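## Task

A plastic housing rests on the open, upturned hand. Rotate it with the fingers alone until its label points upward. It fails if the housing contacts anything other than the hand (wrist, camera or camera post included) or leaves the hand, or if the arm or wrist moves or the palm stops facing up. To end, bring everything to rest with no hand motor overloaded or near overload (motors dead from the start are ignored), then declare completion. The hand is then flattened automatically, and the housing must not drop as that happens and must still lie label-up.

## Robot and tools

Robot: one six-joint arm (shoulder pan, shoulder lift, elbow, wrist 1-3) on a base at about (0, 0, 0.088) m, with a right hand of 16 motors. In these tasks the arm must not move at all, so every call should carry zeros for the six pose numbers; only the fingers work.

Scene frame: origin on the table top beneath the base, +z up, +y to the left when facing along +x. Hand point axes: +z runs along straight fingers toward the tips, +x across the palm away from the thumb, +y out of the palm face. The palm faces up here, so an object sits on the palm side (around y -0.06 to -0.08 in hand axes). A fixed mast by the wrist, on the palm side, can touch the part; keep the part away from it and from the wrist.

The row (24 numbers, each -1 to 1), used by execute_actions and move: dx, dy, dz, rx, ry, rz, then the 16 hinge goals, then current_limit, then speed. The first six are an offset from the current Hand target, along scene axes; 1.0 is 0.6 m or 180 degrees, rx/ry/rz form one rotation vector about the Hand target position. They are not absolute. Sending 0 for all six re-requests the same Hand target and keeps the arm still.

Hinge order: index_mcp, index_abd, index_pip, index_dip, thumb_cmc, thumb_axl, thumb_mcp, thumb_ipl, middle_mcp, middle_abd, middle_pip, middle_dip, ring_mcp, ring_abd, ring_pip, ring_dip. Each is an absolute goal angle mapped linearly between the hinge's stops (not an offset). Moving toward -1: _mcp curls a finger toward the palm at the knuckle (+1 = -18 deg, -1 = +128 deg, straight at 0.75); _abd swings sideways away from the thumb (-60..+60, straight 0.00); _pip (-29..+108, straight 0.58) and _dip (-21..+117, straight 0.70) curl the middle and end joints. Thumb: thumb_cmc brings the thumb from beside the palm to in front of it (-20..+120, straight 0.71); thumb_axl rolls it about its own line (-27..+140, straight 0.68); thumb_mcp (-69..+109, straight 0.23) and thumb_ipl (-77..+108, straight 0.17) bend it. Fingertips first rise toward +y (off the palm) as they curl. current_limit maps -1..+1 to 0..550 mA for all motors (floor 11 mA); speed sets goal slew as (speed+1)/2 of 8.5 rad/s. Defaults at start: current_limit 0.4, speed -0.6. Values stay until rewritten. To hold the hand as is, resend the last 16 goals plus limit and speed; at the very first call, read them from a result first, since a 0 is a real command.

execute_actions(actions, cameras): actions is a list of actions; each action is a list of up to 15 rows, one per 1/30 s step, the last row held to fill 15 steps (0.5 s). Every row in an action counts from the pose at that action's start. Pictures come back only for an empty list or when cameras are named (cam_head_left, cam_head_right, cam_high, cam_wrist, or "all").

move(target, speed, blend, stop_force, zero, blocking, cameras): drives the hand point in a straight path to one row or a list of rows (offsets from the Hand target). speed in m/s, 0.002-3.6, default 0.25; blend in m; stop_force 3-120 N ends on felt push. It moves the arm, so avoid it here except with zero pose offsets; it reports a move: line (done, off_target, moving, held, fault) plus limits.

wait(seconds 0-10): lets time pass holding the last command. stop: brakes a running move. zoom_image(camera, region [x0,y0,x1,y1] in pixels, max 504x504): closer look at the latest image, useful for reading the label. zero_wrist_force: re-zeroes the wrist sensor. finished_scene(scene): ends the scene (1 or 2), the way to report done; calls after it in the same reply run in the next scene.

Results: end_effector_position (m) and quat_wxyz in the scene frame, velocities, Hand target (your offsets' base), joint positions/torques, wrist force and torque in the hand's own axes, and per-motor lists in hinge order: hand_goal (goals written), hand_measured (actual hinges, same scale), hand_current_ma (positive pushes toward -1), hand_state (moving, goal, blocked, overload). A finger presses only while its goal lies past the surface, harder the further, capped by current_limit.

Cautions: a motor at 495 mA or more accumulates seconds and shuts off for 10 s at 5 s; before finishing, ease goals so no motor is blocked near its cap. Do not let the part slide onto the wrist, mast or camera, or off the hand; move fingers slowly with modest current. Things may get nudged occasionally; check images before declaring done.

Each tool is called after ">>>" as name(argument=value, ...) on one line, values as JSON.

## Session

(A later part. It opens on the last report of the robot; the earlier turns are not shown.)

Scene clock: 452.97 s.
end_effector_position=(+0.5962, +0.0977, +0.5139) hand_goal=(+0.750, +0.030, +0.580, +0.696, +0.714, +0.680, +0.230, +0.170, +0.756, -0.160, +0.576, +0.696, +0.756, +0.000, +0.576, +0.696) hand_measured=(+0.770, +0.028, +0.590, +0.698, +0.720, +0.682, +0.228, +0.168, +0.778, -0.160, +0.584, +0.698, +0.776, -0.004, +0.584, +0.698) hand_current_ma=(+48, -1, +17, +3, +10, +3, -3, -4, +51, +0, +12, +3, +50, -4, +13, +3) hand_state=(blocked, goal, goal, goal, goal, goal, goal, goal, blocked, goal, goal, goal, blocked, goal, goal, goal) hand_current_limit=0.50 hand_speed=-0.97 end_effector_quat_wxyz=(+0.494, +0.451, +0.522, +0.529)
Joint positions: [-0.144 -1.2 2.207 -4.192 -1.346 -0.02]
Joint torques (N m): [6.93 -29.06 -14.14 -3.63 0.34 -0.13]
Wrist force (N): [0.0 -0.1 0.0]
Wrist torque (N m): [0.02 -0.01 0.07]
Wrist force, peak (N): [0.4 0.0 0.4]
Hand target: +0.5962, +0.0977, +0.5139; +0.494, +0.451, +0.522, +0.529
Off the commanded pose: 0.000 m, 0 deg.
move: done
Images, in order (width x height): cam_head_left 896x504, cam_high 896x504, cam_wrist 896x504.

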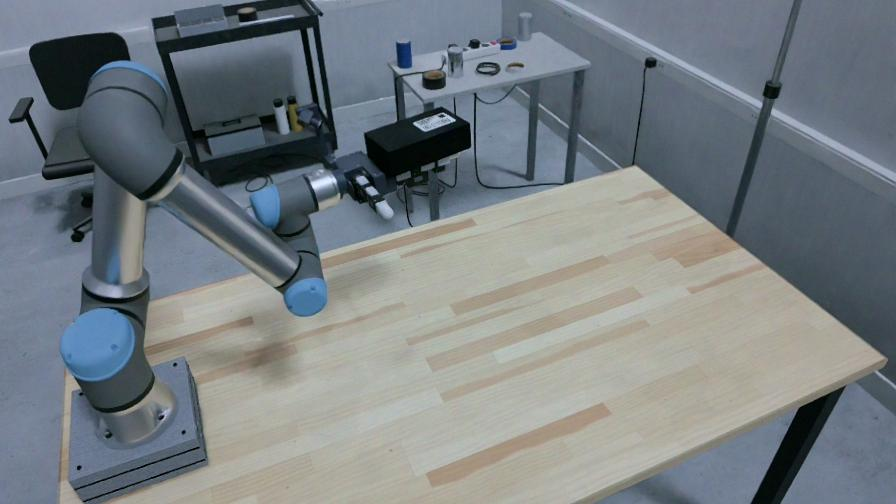

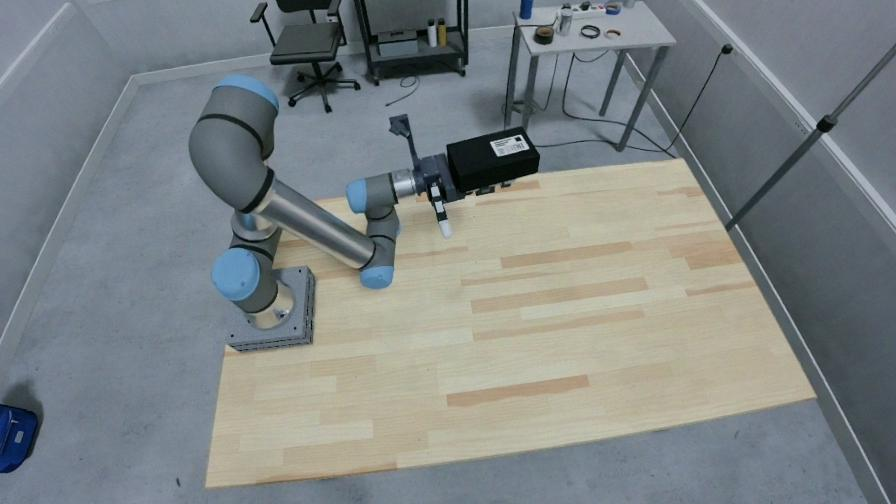

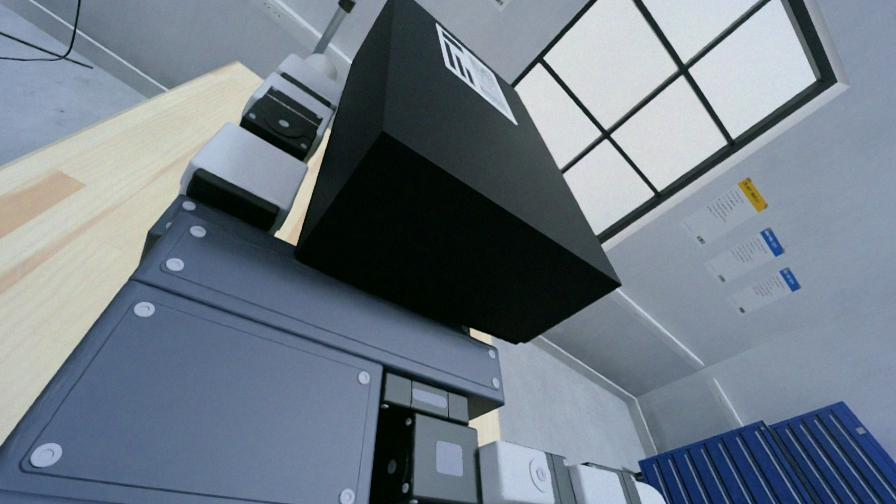

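>>> move(target=[[0,0,0,0,0,0, 0.75,0.02,0.58,0.696, 0.714,0.68,0.23,0.17, 0.81,-0.16,0.576,0.696, 0.755,0.0,0.576,0.696, 0.5,-0.97],[0,0,0,0,0,0, 0.75,0.0,0.58,0.696, 0.714,0.68,0.23,0.17, 0.81,0.0,0.576,0.696, 0.755,0.0,0.576,0.696, 0.5,-0.96],[0,0,0,0,0,0, 0.75,0.0,0.58,0.70, 0.714,0.68,0.23,0.17, 0.75,0.0,0.58,0.70, 0.75,0.0,0.58,0.70, 0.5,-0.97]], cameras=["cam_wrist","cam_head_left","cam_high"])

>>> zoom_image(camera="cam_head_left", region=[340, 50, 490, 220])

>>> zoom_image(camera="cam_high", region=[420, 80, 560, 210])

Scene clock: 456.60 s.
end_effector_position=(+0.5962, +0.0977, +0.5139) hand_goal=(+0.750, +0.000, +0.580, +0.700, +0.714, +0.680, +0.230, +0.170, +0.750, +0.000, +0.580, +0.700, +0.750, +0.000, +0.580, +0.700) hand_measured=(+0.774, +0.004, +0.590, +0.700, +0.720, +0.682, +0.228, +0.168, +0.778, -0.004, +0.584, +0.698, +0.772, -0.004, +0.584, +0.698) hand_current_ma=(+58, +6, +17, +0, +10, +3, -3, -4, +75, -4, +5, -2, +56, -4, +5, -1) hand_state=(blocked, goal, goal, goal, goal, goal, goal, goal, blocked, goal, goal, goal, blocked, goal, goal, goal) hand_current_limit=0.50 hand_speed=-0.97 end_effector_quat_wxyz=(+0.494, +0.451, +0.522, +0.529)
Joint positions: [-0.144 -1.2 2.207 -4.192 -1.346 -0.02]
Joint torques (N m): [6.86 -29.16 -14 -3.55 0.2 -0.32]
Wrist force (N): [0.1 -0.2 0.1]
Wrist torque (N m): [0.01 -0.02 0.07]
Wrist force, peak (N): [-0.1 -0.2 0.5]
Hand target: +0.5962, +0.0977, +0.5139; +0.494, +0.451, +0.522, +0.529
Off the commanded pose: 0.000 m, 0 deg.
move: done
Images, in order (width x height): cam_head_left 896x504, cam_high 896x504, cam_wrist 896x504.

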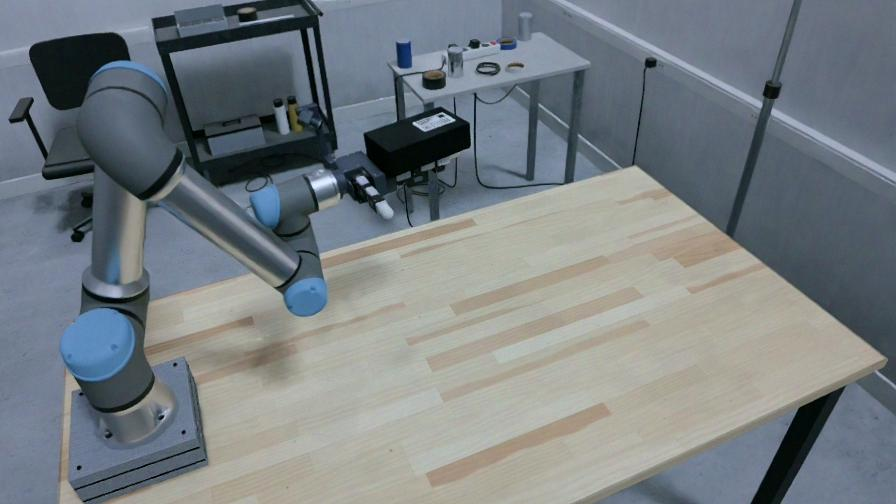

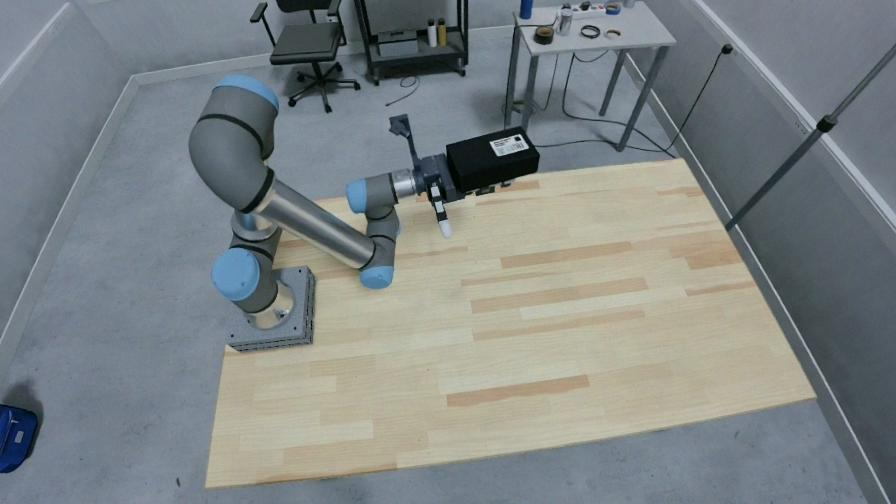

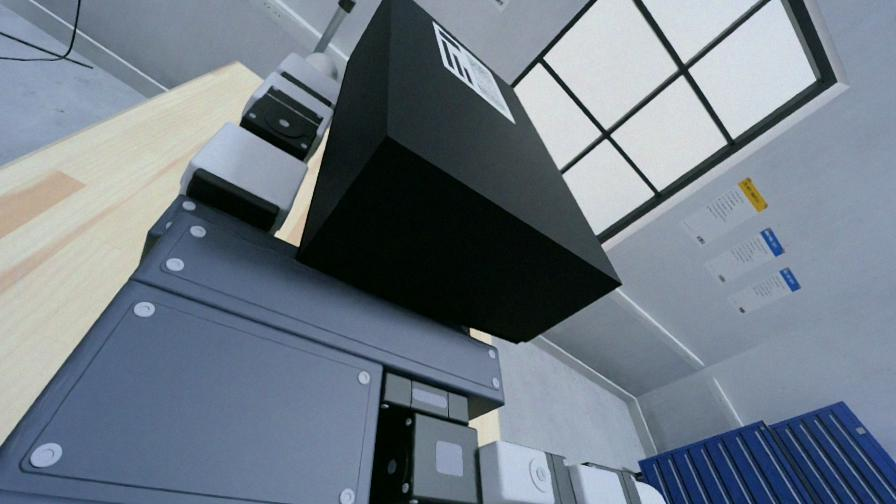

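Scaled by 2.965.

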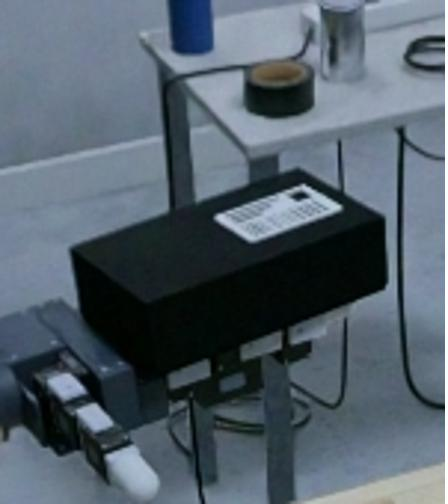

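Scaled by 3.600.

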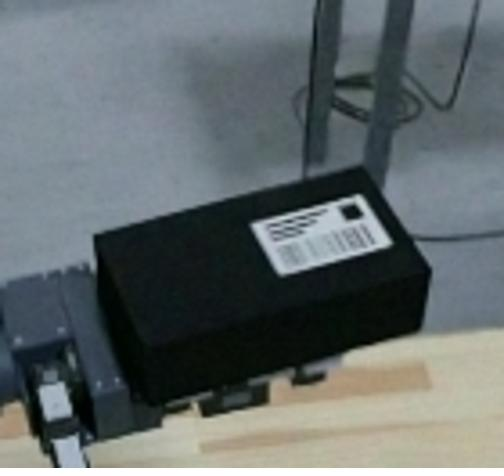

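>>> finished_scene(scene=1)

The scene is finished: the task was done.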